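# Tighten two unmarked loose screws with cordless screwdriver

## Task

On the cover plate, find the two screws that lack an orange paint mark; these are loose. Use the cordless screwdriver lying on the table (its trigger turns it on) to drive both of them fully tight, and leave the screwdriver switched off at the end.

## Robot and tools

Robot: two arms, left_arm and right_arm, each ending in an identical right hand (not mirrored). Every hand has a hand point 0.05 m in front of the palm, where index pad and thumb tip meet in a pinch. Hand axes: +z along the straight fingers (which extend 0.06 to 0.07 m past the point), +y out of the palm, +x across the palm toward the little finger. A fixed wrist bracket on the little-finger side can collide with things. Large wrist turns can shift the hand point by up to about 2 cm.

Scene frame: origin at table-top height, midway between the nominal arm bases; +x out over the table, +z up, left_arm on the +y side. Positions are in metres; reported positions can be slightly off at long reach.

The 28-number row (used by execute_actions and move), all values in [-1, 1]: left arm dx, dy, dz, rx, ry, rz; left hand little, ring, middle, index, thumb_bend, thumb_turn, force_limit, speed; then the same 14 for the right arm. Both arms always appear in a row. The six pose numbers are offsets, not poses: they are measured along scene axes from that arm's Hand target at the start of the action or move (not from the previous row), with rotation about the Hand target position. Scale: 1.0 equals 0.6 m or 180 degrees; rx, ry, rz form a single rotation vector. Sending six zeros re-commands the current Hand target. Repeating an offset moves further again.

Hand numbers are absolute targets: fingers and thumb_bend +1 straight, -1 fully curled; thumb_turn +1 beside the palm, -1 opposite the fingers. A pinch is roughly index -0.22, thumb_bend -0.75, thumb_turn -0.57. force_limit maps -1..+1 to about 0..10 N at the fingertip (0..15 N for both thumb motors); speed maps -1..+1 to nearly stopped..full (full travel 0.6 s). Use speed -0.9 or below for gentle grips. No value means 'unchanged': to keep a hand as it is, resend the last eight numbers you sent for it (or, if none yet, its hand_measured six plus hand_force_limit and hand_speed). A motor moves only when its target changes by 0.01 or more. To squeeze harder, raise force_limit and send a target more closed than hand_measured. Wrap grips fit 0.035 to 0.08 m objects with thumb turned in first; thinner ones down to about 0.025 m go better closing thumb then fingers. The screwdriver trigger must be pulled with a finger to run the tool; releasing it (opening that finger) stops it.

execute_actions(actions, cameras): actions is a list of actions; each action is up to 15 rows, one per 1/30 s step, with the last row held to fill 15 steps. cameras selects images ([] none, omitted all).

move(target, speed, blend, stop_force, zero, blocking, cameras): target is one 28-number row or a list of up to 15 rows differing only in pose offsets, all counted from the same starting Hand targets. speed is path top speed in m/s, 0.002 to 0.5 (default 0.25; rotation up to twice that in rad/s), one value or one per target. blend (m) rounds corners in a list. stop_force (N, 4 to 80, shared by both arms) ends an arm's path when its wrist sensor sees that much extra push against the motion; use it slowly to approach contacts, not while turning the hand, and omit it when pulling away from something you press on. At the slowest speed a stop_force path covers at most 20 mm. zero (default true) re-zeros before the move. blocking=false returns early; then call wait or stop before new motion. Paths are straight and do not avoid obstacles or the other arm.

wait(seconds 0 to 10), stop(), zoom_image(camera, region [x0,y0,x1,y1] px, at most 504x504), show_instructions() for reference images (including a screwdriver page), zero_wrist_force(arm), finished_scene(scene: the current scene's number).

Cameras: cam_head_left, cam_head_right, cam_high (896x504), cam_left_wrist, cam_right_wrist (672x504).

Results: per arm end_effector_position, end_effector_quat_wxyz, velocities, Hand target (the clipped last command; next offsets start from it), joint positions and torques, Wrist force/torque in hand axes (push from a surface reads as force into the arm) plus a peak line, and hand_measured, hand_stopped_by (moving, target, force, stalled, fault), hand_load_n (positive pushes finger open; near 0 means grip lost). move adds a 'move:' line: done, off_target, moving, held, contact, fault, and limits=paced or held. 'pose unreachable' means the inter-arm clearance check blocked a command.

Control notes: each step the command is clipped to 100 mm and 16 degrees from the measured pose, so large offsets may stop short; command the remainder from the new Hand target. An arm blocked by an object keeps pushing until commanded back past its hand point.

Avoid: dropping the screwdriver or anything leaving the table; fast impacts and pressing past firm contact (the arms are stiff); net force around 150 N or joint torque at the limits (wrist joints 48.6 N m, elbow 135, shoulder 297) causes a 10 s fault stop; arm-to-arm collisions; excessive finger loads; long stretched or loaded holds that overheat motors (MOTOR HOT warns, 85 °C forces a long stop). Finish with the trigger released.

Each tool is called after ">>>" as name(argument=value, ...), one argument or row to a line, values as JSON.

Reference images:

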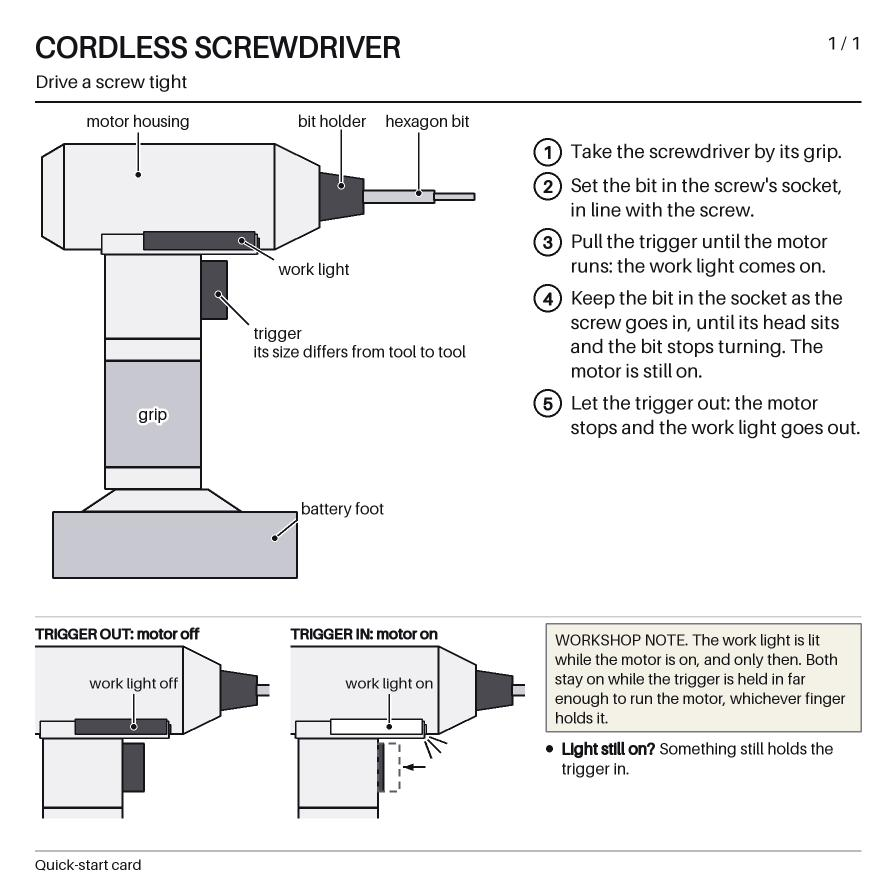

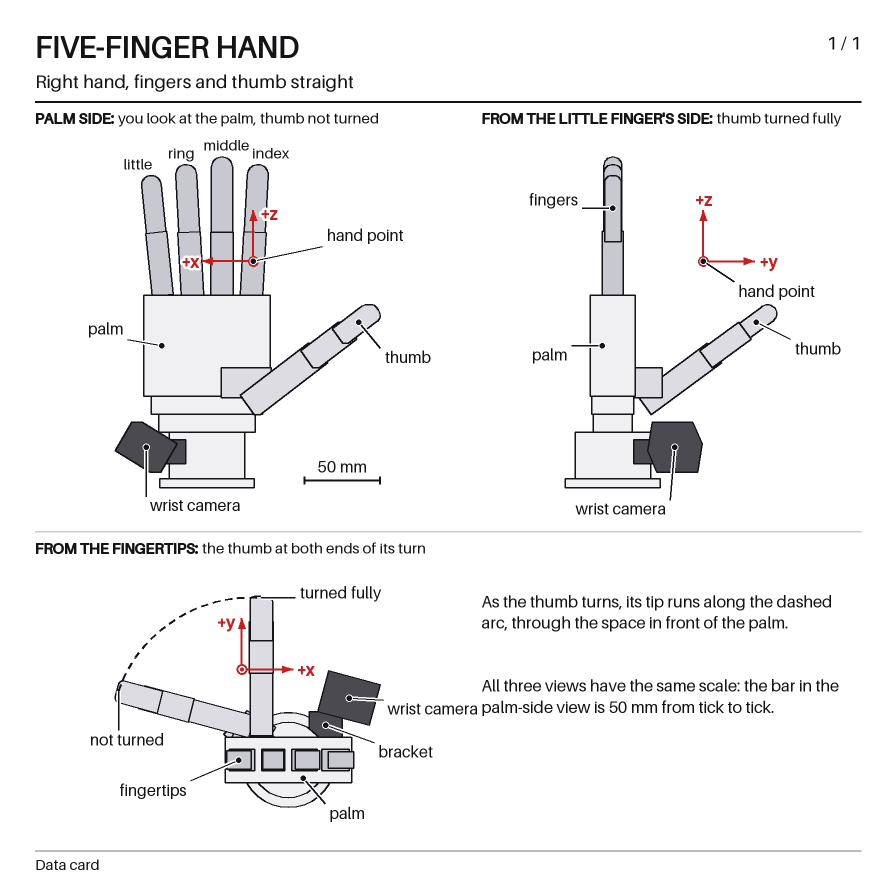

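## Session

>>> execute_actions(
  actions=[],
)

Scene clock: 0.00 s.
left_arm: end_effector_position=(+1.0519, +0.0478, +0.1534) hand_measured=(+1.000, +1.000, +1.000, +1.000, +1.000, +1.000) hand_load_n=(+0.0, +0.0, -0.5, +0.0, +0.0, +0.0) hand_stopped_by=(target, target, target, target, target, target) hand_force_limit=0.00 hand_speed=-0.80 end_effector_quat_wxyz=(+0.432, +0.096, +0.895, +0.050) end_effector_velocity=(-0.001, -0.002, -0.001) end_effector_angular_velocity=(+0.000, +0.000, +0.000) | right_arm: end_effector_position=(+1.1588, -0.8433, +0.1016) hand_measured=(+1.000, +1.000, +1.000, +1.000, +1.000, +1.000) hand_load_n=(+0.0, +0.0, +0.0, +0.0, +0.0, +0.0) hand_stopped_by=(target, target, target, target, target, target) hand_force_limit=0.00 hand_speed=-0.80 end_effector_quat_wxyz=(+0.002, +0.891, +0.345, +0.296) end_effector_velocity=(+0.000, +0.000, -0.002) end_effector_angular_velocity=(+0.000, +0.002, +0.000)
Joint positions: left_arm=[-0.749 -0.31 0.31 0.814 1.025 -1.851] | right_arm=[-0.373 -0.718 1.079 0.718 1.209 0.611]
Joint velocities: left_arm=[-0.001 0 0 0 0 -0.001] | right_arm=[0 0.001 0 0 0 0]
Joint torques (N m): no reading
Wrist force (N): no reading
Wrist torque (N m): no reading
Wrist force, peak (N): no reading
Hand target: left_arm +1.0519, +0.0478, +0.1534; +0.432, +0.096, +0.895, +0.050 | right_arm +1.1587, -0.8433, +0.1016; +0.002, +0.891, +0.345, +0.296

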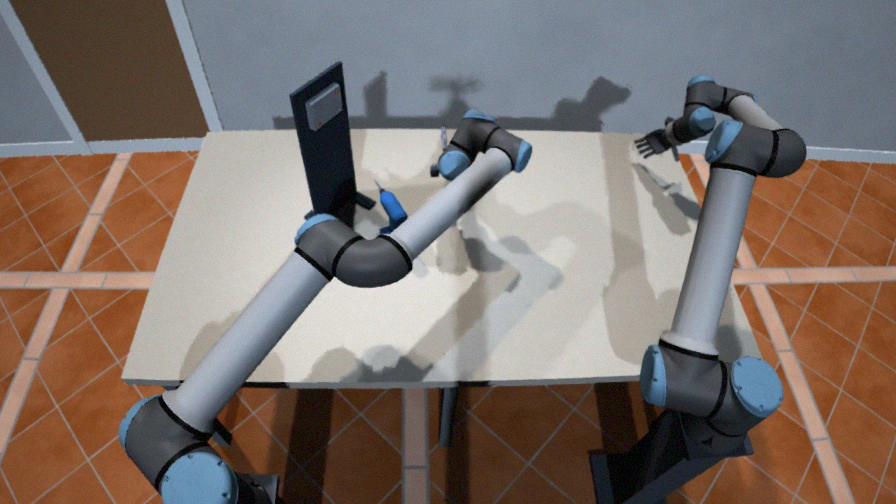

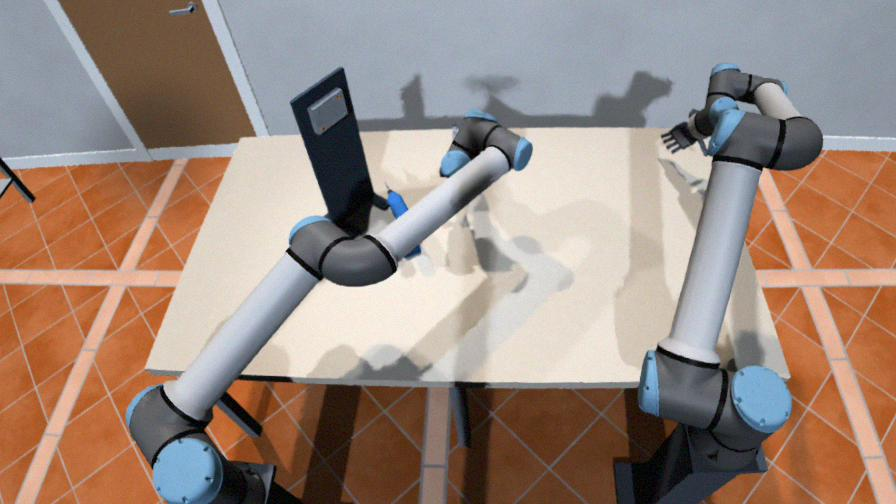

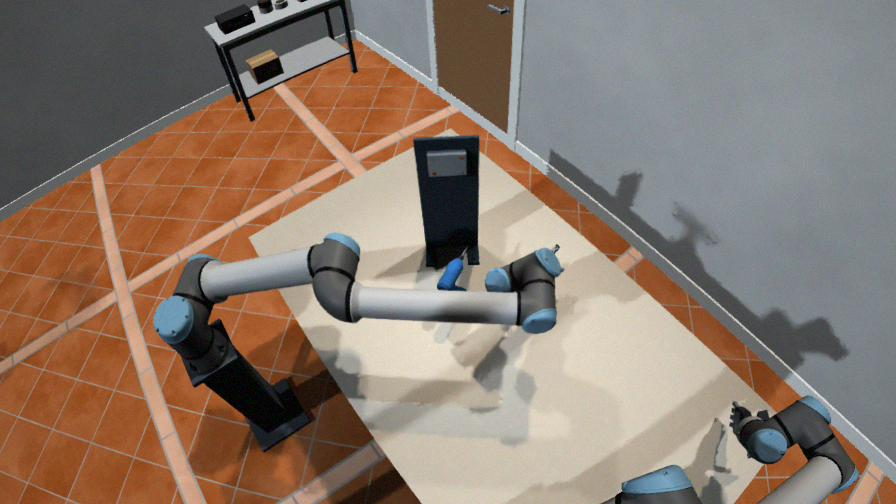

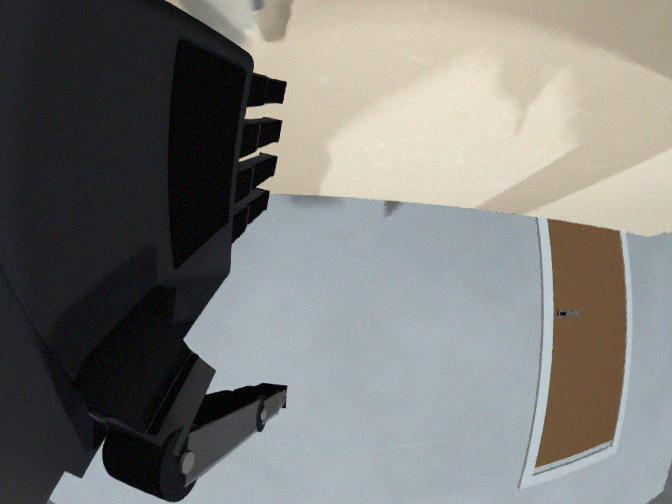

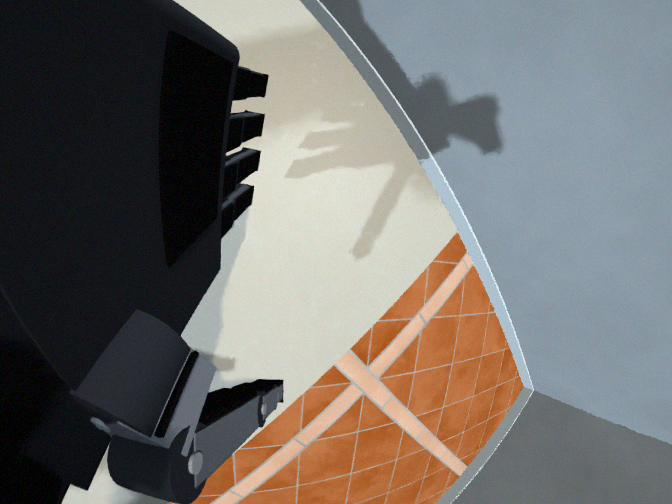

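>>> zoom_image(
  camera="cam_head_left",
  region=[270, 50, 470, 270],
)

>>> zoom_image(
  camera="cam_head_right",
  region=[270, 50, 470, 270],
)

>>> zoom_image(
  camera="cam_high",
  region=[370, 120, 570, 340],
)

Scaled by 2.291.

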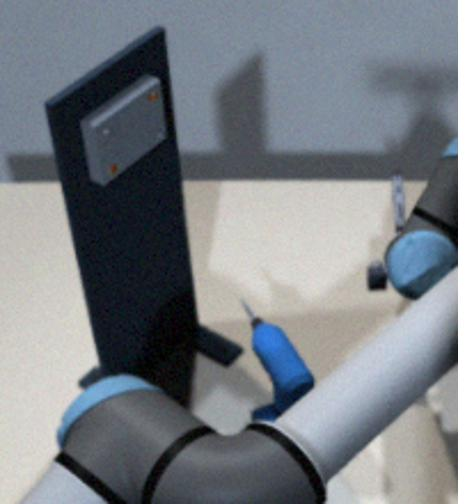

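Scaled by 2.291.

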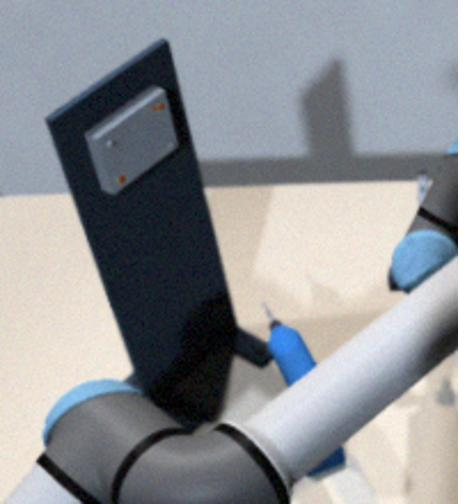

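Scaled by 2.291.

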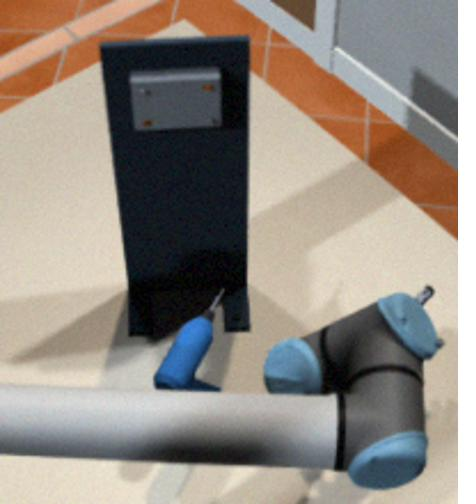

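>>> move(
  target=[-0.503,0.087,0.745,0,0,0,1,1,1,1,1,1,0,-0.8,-0.55,0.5,0.45,0,0,0,1,1,1,1,1,-1,0,-0.3],
  speed=0.3,
  cameras=["cam_head_right","cam_high"],
)

Scene clock: 3.43 s.
left_arm: end_effector_position=(+0.7512, +0.0997, +0.6013) hand_measured=(+1.000, +1.000, +1.000, +1.000, +1.000, +1.000) hand_load_n=(+0.0, +0.0, +0.0, +0.0, -0.5, +0.0) hand_stopped_by=(target, target, target, target, target, target) hand_force_limit=0.00 hand_speed=-0.80 end_effector_quat_wxyz=(+0.432, +0.096, +0.895, +0.050) end_effector_velocity=(+0.000, +0.000, +0.000) end_effector_angular_velocity=(+0.000, +0.000, +0.000) | right_arm: end_effector_position=(+0.8285, -0.5436, +0.3710) hand_measured=(+1.000, +1.000, +1.000, +1.000, +1.000, -1.000) hand_load_n=(+0.0, +0.0, +0.0, +0.0, +0.0, +0.0) hand_stopped_by=(target, target, target, target, target, target) hand_force_limit=0.00 hand_speed=-0.30 end_effector_quat_wxyz=(+0.002, +0.891, +0.345, +0.296) end_effector_velocity=(+0.000, +0.000, +0.001) end_effector_angular_velocity=(+0.000, +0.000, +0.000)
Joint positions: left_arm=[-0.947 -1.019 0.837 1.101 0.897 -2.035] | right_arm=[-0.029 -1.376 1.591 0.78 1.386 0.917]
Joint velocities: left_arm=[0 0 0 0 0 0] | right_arm=[0 0 0 0.001 0 0]
Joint torques (N m): left_arm=[0.77 -78.54 -26.39 2.37 1.11 4.07] | right_arm=[10.23 -68.22 -44.68 0.96 -1.15 -0.02]
Wrist force (N): left_arm=[-0.6 0.2 -0.1] | right_arm=[-0.6 0.6 0.3]
Wrist torque (N m): left_arm=[0.07 0.10 -0.03] | right_arm=[0.09 0.07 -0.01]
Wrist force, peak (N): left_arm=[-1.1 1.1 -2.9] | right_arm=[-1.4 1.9 2.2]
Hand target: left_arm +0.7512, +0.0998, +0.6013; +0.432, +0.096, +0.895, +0.050 | right_arm +0.8285, -0.5436, +0.3711; +0.002, +0.891, +0.345, +0.296
Off the commanded pose: left_arm 0.001 m, 0 deg | right_arm 0.001 m, 0 deg.
move: done
Images, in order (width x height): cam_head_right 896x504, cam_high 896x504.

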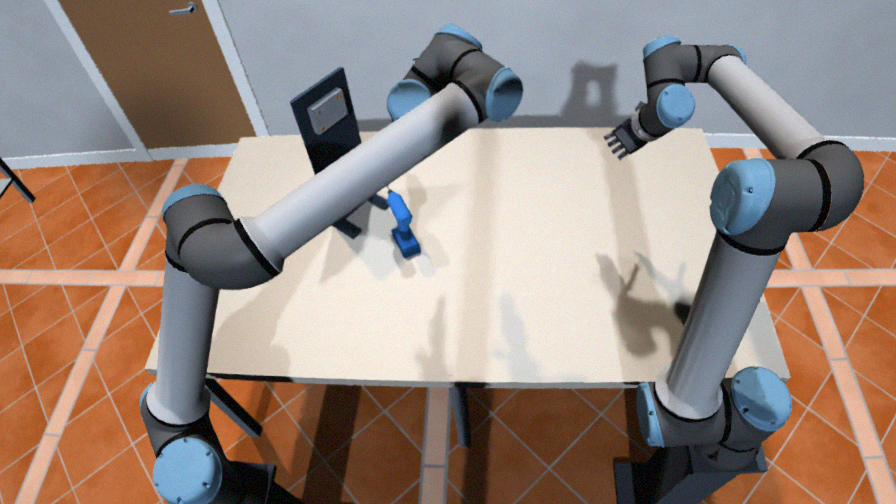

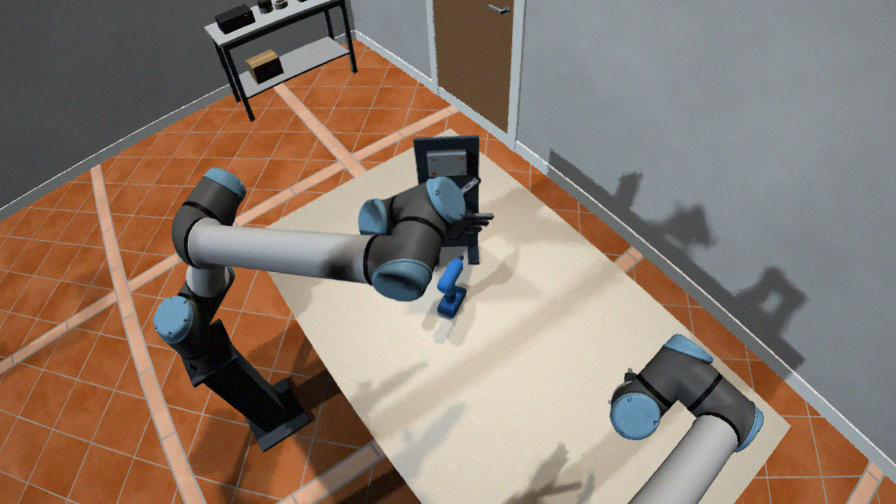

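>>> move(
  target=[-0.2253,0.627,0.1,-0.4356,0.1262,0.0299,1,1,1,1,1,1,0,-0.8,-0.381,0.906,-0.118,-0.6687,-0.4917,0.4551,1,1,1,1,1,-1,0,-0.3],
  speed=0.3,
)

Scene clock: 9.27 s.
left_arm: end_effector_position=(+0.6171, +0.4768, +0.6619) hand_measured=(+1.000, +1.000, +1.000, +1.000, +1.000, +1.000) hand_load_n=(+0.0, +0.0, +0.0, +0.0, +0.0, -0.5) hand_stopped_by=(target, target, target, target, target, target) hand_force_limit=0.00 hand_speed=-0.80 end_effector_quat_wxyz=(+0.222, -0.228, +0.791, -0.523) end_effector_velocity=(+0.000, +0.000, +0.001) end_effector_angular_velocity=(-0.001, -0.001, -0.001) | right_arm: end_effector_position=(+0.6002, -0.0002, +0.3000) hand_measured=(+1.000, +1.000, +1.000, +1.000, +1.000, -1.000) hand_load_n=(+0.0, +0.0, +0.0, +0.0, +0.0, +0.0) hand_stopped_by=(target, target, target, target, target, target) hand_force_limit=0.00 hand_speed=-0.30 end_effector_quat_wxyz=(+0.664, -0.246, +0.663, +0.243) end_effector_velocity=(+0.000, +0.000, +0.001) end_effector_angular_velocity=(+0.000, -0.002, +0.000)
Joint positions: left_arm=[-0.231 -1.541 1.323 0.676 2.21 -2.735] | right_arm=[0.629 -1.309 2.044 -0.735 1.554 -1.575]
Joint velocities: left_arm=[0.001 0 -0.001 0 0.001 0] | right_arm=[0 -0.001 0 -0.001 -0.001 -0.002]
Joint torques (N m): left_arm=[5.66 -18.55 -48.22 3.18 0.87 3] | right_arm=[-14.07 -69.44 -29.03 -4.47 0 -1.71]
Wrist force (N): left_arm=[0.7 -2.9 1.1] | right_arm=[0.2 0.2 -0.3]
Wrist torque (N m): left_arm=[-0.64 -0.24 -0.03] | right_arm=[-0.15 0.12 -0.17]
Wrist force, peak (N): left_arm=[0.7 -3.1 1.0] | right_arm=[-0.6 2.0 0.2]
Hand target: left_arm +0.6172, +0.4767, +0.6619; +0.222, -0.228, +0.791, -0.523 | right_arm +0.6002, -0.0002, +0.3001; +0.664, -0.246, +0.663, +0.243
Off the commanded pose: left_arm 0.002 m, 0 deg | right_arm 0.000 m, 0 deg.
move: done

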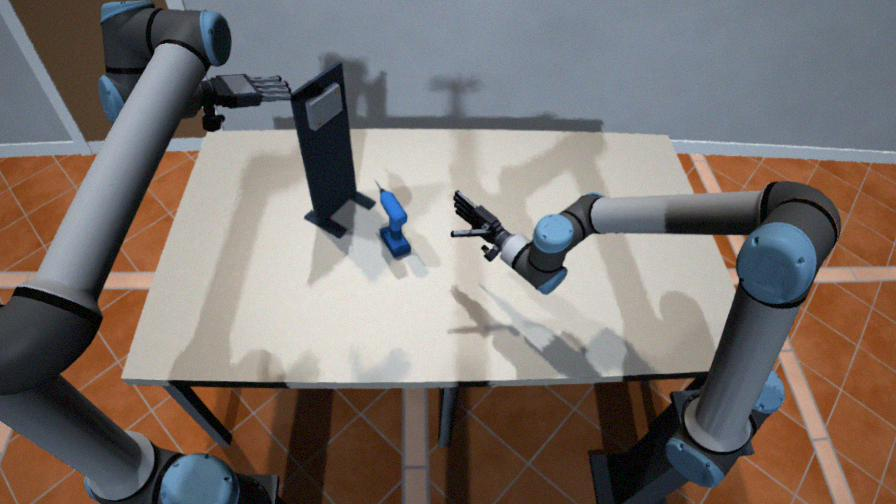

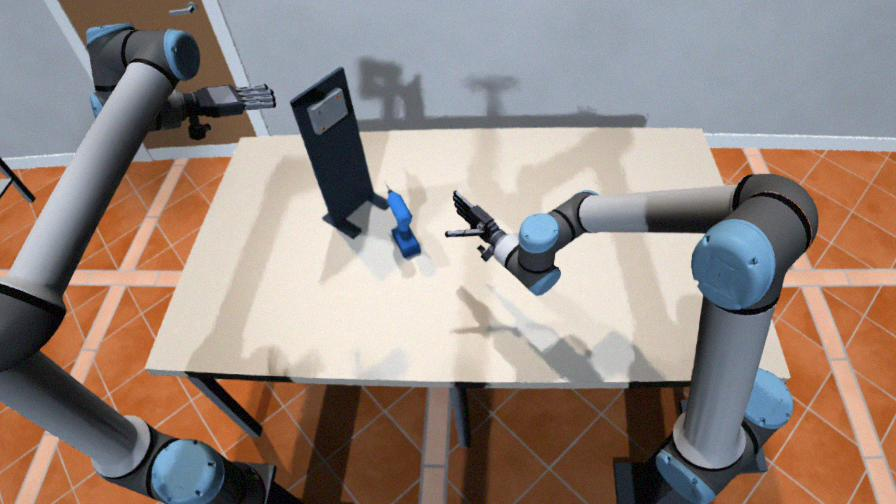

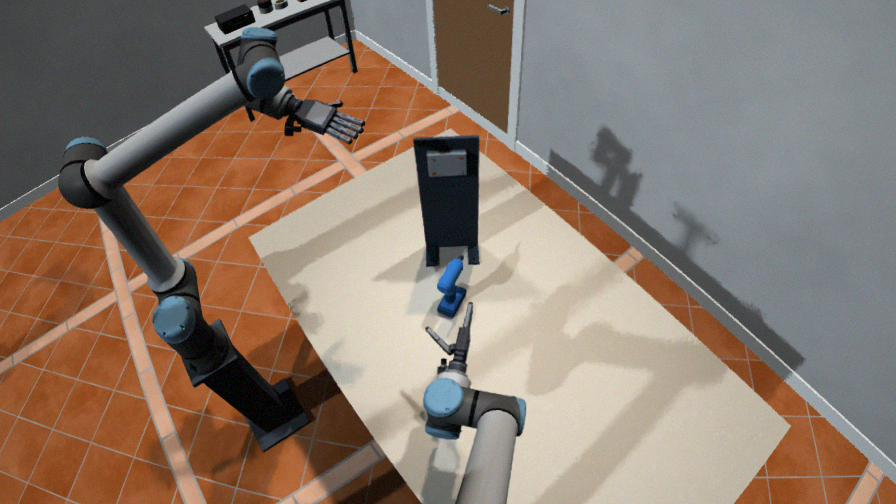

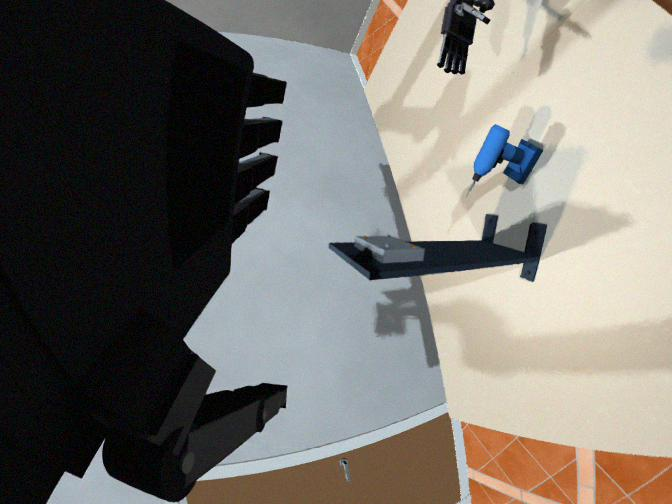

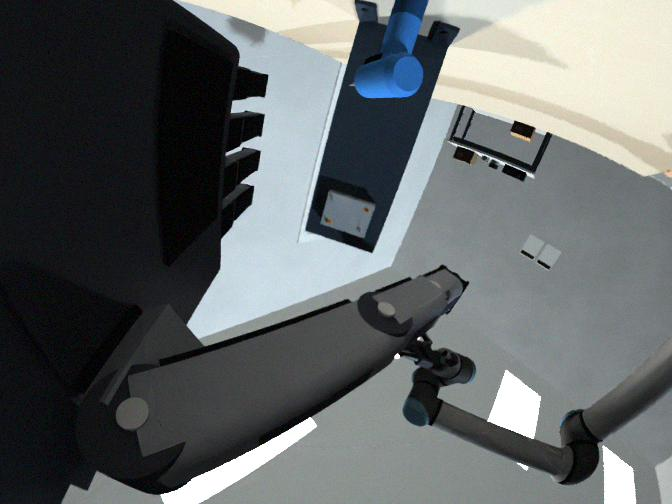

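>>> zoom_image(
  camera="cam_left_wrist",
  region=[320, 100, 560, 290],
)

>>> zoom_image(
  camera="cam_head_right",
  region=[340, 160, 480, 280],
)

>>> zoom_image(
  camera="cam_right_wrist",
  region=[280, 0, 500, 260],
)

Scaled by 2.100 from the camera's 672x504 image, which has a finer 960x720 frame.

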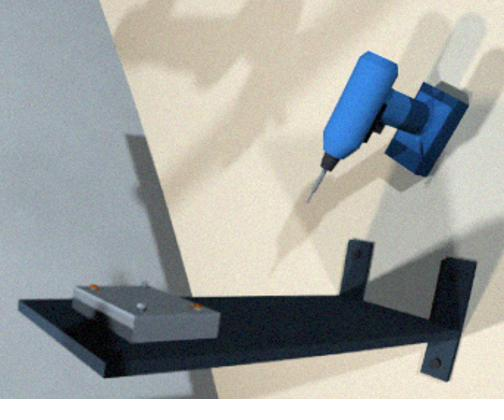

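Scaled by 3.600.

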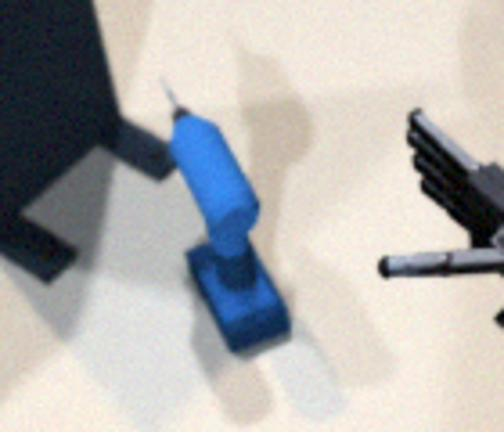

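Scaled by 1.938 from the camera's 672x504 image, which has a finer 960x720 frame.

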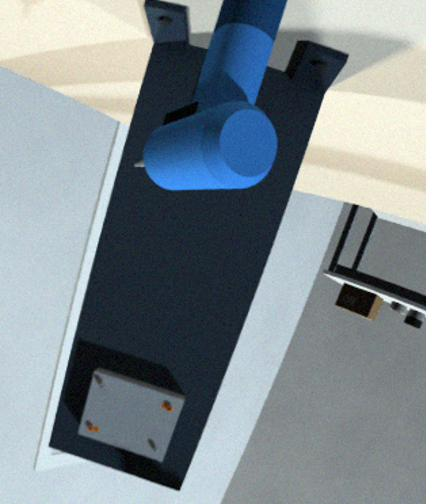

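>>> move(
  target=[0,0,0,0,0,0,1,1,1,1,1,1,0,-0.8,0.052,0.21,-0.292,0,0,0,1,1,1,1,1,-1,0,-0.3],
  speed=0.15,
  cameras=["cam_left_wrist","cam_head_right","cam_high"],
)

>>> zoom_image(
  camera="cam_left_wrist",
  region=[400, 30, 600, 230],
)

>>> zoom_image(
  camera="cam_high",
  region=[380, 220, 520, 400],
)

>>> zoom_image(
  camera="cam_head_right",
  region=[340, 160, 510, 300],
)

Scene clock: 12.73 s.
left_arm: end_effector_position=(+0.6172, +0.4767, +0.6619) hand_measured=(+1.000, +1.000, +1.000, +1.000, +1.000, +1.000) hand_load_n=(+0.0, +0.0, +0.0, +0.0, +0.0, +0.0) hand_stopped_by=(target, target, target, target, target, target) hand_force_limit=0.00 hand_speed=-0.80 end_effector_quat_wxyz=(+0.222, -0.228, +0.791, -0.523) end_effector_velocity=(-0.001, -0.001, +0.000) end_effector_angular_velocity=(-0.002, +0.000, -0.002) | right_arm: end_effector_position=(+0.6314, +0.1260, +0.1253) hand_measured=(+1.000, +1.000, +1.000, +1.000, +1.000, -1.000) hand_load_n=(+0.0, +0.0, +0.0, +0.0, +0.0, +0.0) hand_stopped_by=(target, target, target, target, target, target) hand_force_limit=0.00 hand_speed=-0.30 end_effector_quat_wxyz=(+0.664, -0.246, +0.663, +0.243) end_effector_velocity=(+0.000, +0.000, -0.002) end_effector_angular_velocity=(-0.001, +0.001, +0.000)
Joint positions: left_arm=[-0.231 -1.541 1.323 0.677 2.21 -2.735] | right_arm=[0.74 -0.929 1.855 -0.926 1.665 -1.575]
Joint velocities: left_arm=[-0.001 -0.001 0 0 0.001 -0.001] | right_arm=[0 0.002 0 0 0 0]
Joint torques (N m): left_arm=[9.31 -20.96 -43.28 2.35 2.35 4.01] | right_arm=[-14.43 -74.98 -26.47 -0.38 -1.59 -1.65]
Wrist force (N): left_arm=[0.8 -2.9 0.6] | right_arm=[0.4 -0.4 0.2]
Wrist torque (N m): left_arm=[-0.62 -0.25 -0.02] | right_arm=[-0.25 0.08 -0.17]
Wrist force, peak (N): left_arm=[1.0 -3.2 1.2] | right_arm=[2.1 0.4 0.7]
Hand target: left_arm +0.6172, +0.4767, +0.6619; +0.222, -0.228, +0.791, -0.523 | right_arm +0.6315, +0.1259, +0.1252; +0.664, -0.246, +0.663, +0.243
Off the commanded pose: left_arm 0.000 m, 0 deg | right_arm 0.000 m, 0 deg.
move: done
Images, in order (width x height): cam_head_right 896x504, cam_high 896x504, cam_left_wrist 672x504.

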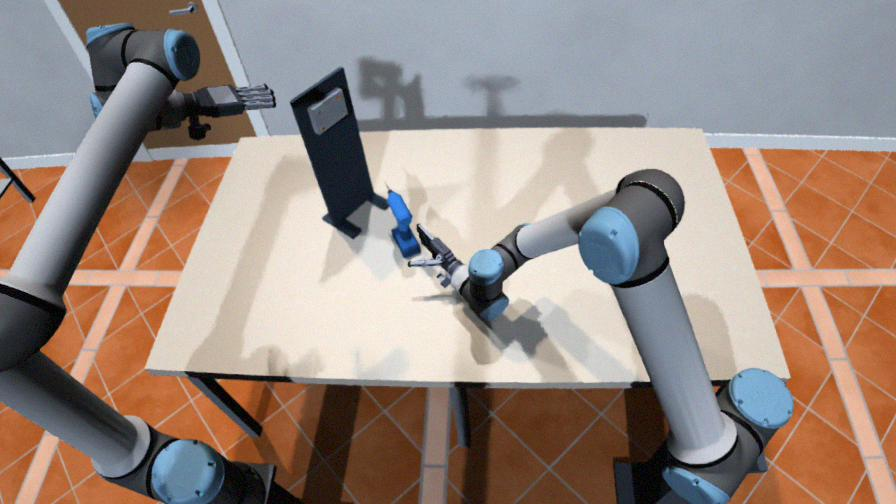

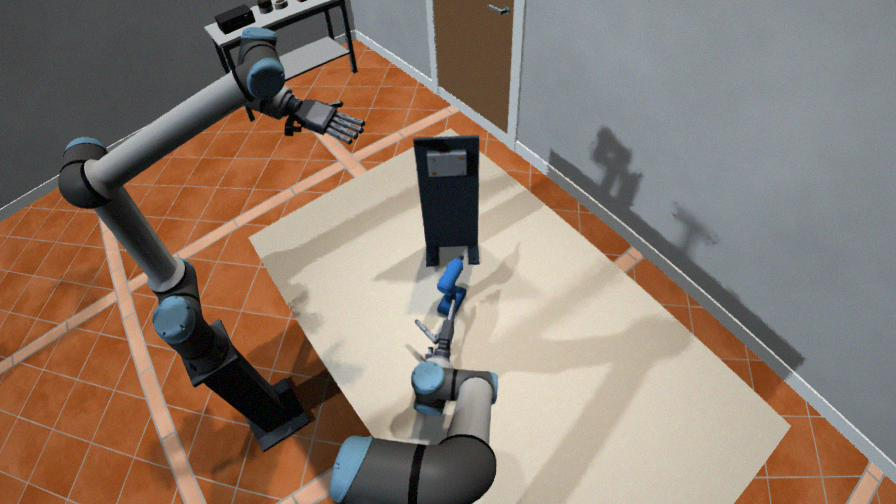

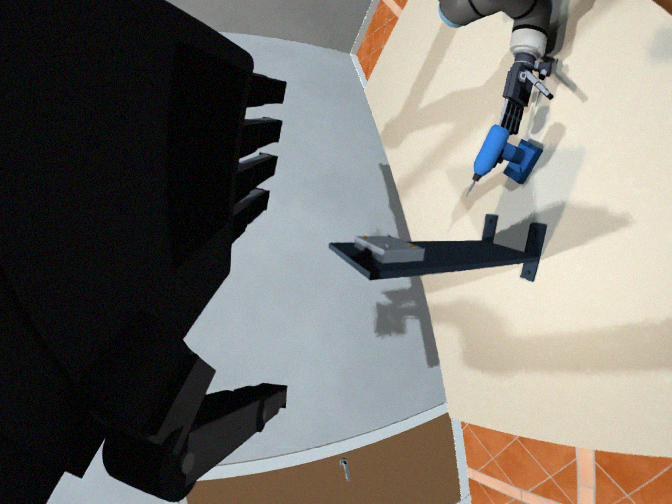

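Scaled by 2.520 from the camera's 672x504 image, which has a finer 960x720 frame.

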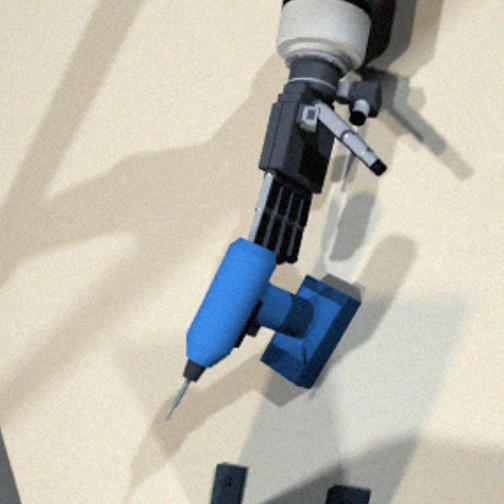

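Scaled by 2.800.

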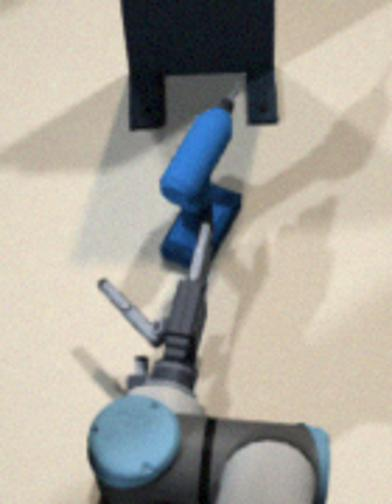

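Scaled by 2.965.

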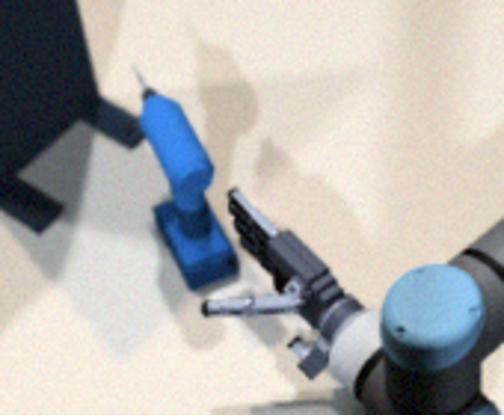

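>>> move(
  target=[0,0,0,0,0,0,1,1,1,1,1,1,0,-0.8,0.076,0.065,-0.0085,0,0,0,1,1,1,1,1,-1,0,-0.3],
  speed=0.06,
  stop_force=5,
  cameras=["cam_left_wrist","cam_head_right","cam_head_left","cam_high"],
)

>>> zoom_image(
  camera="cam_left_wrist",
  region=[430, 60, 580, 210],
)

>>> zoom_image(
  camera="cam_high",
  region=[390, 230, 510, 370],
)

>>> zoom_image(
  camera="cam_head_right",
  region=[360, 170, 480, 290],
)

>>> zoom_image(
  camera="cam_head_left",
  region=[340, 170, 460, 290],
)

Scene clock: 15.73 s.
left_arm: end_effector_position=(+0.6172, +0.4767, +0.6619) hand_measured=(+1.000, +1.000, +1.000, +1.000, +1.000, +1.000) hand_load_n=(+0.0, +0.0, +0.0, +0.0, +0.0, -0.5) hand_stopped_by=(target, target, target, target, target, target) hand_force_limit=0.00 hand_speed=-0.80 end_effector_quat_wxyz=(+0.222, -0.228, +0.791, -0.523) end_effector_velocity=(+0.000, +0.001, +0.000) end_effector_angular_velocity=(+0.000, +0.000, +0.002) | right_arm: end_effector_position=(+0.6771, +0.1650, +0.1202) hand_measured=(+1.000, +1.000, +1.000, +1.000, +1.000, -1.000) hand_load_n=(+0.0, +0.0, +0.0, +0.0, -0.5, +0.0) hand_stopped_by=(target, target, target, target, target, target) hand_force_limit=0.00 hand_speed=-0.30 end_effector_quat_wxyz=(+0.664, -0.246, +0.663, +0.243) end_effector_velocity=(+0.000, +0.000, +0.000) end_effector_angular_velocity=(+0.001, -0.001, +0.000)
Joint positions: left_arm=[-0.231 -1.541 1.323 0.677 2.21 -2.735] | right_arm=[0.733 -0.861 1.729 -0.868 1.657 -1.575]
Joint velocities: left_arm=[0.001 0 0 0 -0.001 -0.001] | right_arm=[0 0 0 -0.001 0 0]
Joint torques (N m): left_arm=[5.55 -21.44 -39.09 1.62 2.16 3.92] | right_arm=[14.69 -102.37 -33.42 -4 1.29 0.26]
Wrist force (N): left_arm=[0.9 -3.2 0.7] | right_arm=[0.3 -0.3 0.1]
Wrist torque (N m): left_arm=[-0.66 -0.26 -0.02] | right_arm=[-0.24 0.07 -0.18]
Wrist force, peak (N): left_arm=[1.2 -3.3 0.6] | right_arm=[0.2 -0.3 -0.9]
Hand target: left_arm +0.6172, +0.4767, +0.6619; +0.222, -0.228, +0.791, -0.523 | right_arm +0.6771, +0.1650, +0.1202; +0.664, -0.246, +0.663, +0.243
Off the commanded pose: left_arm 0.000 m, 0 deg | right_arm 0.000 m, 0 deg.
move: done
Images, in order (width x height): cam_head_left 896x504, cam_head_right 896x504, cam_high 896x504, cam_left_wrist 672x504.

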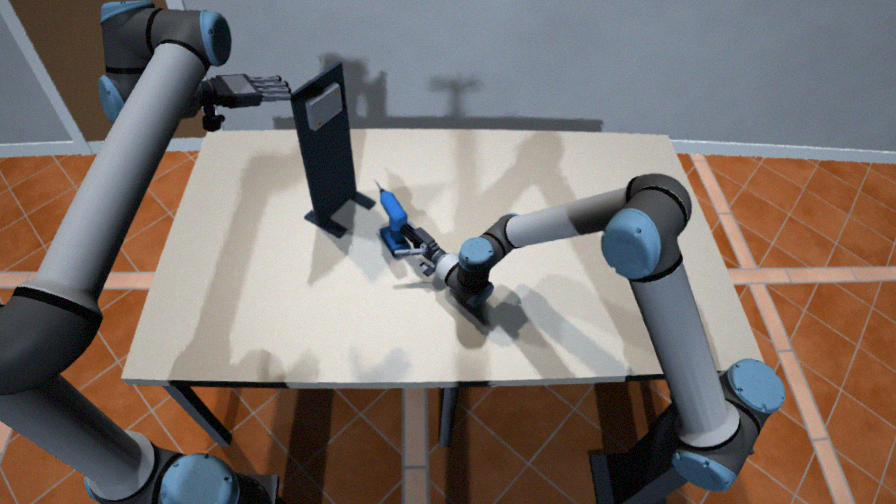

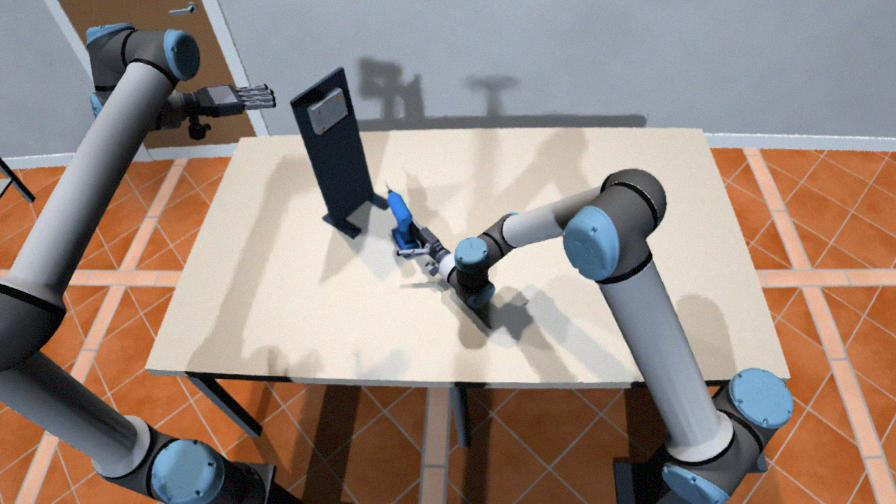

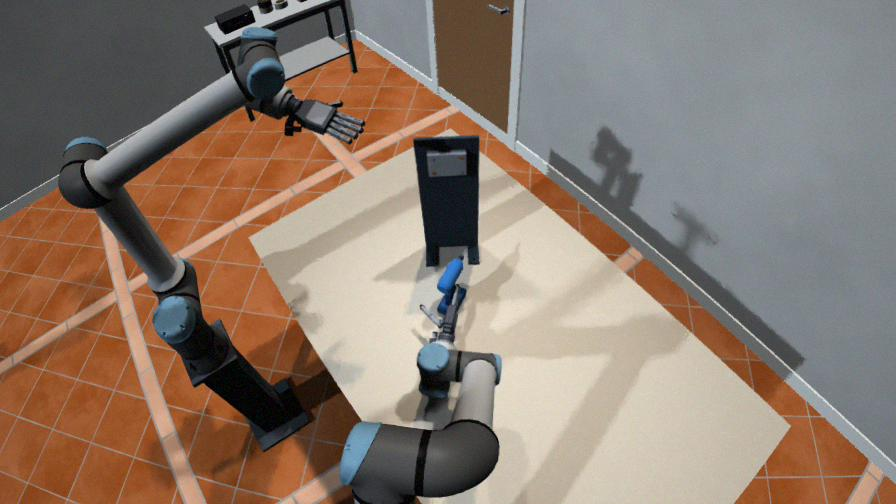

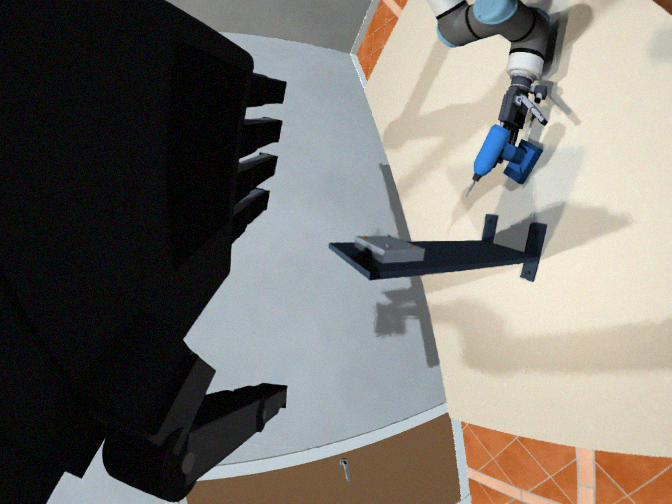

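Scaled by 3.360 from the camera's 672x504 image, which has a finer 960x720 frame.

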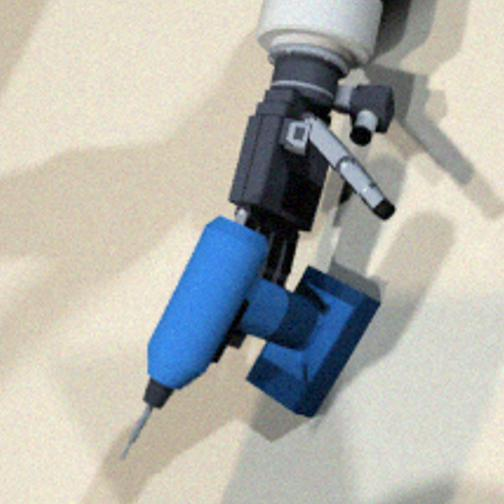

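Scaled by 3.600.

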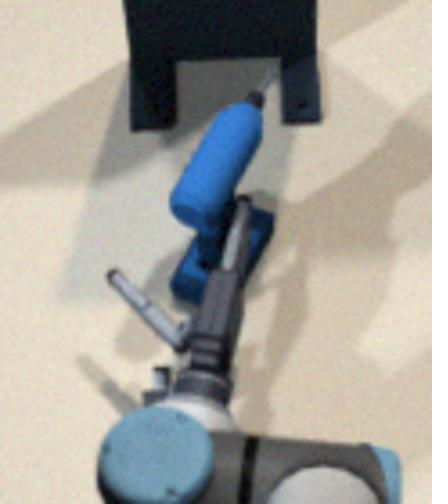

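Scaled by 4.200.

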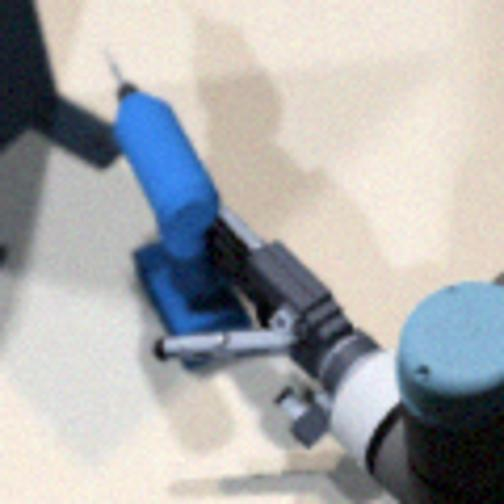

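Scaled by 4.200.

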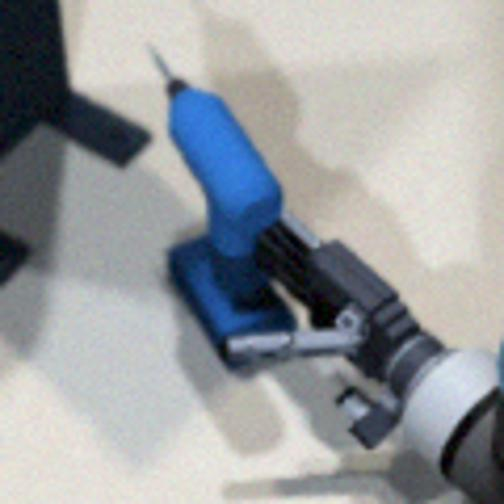

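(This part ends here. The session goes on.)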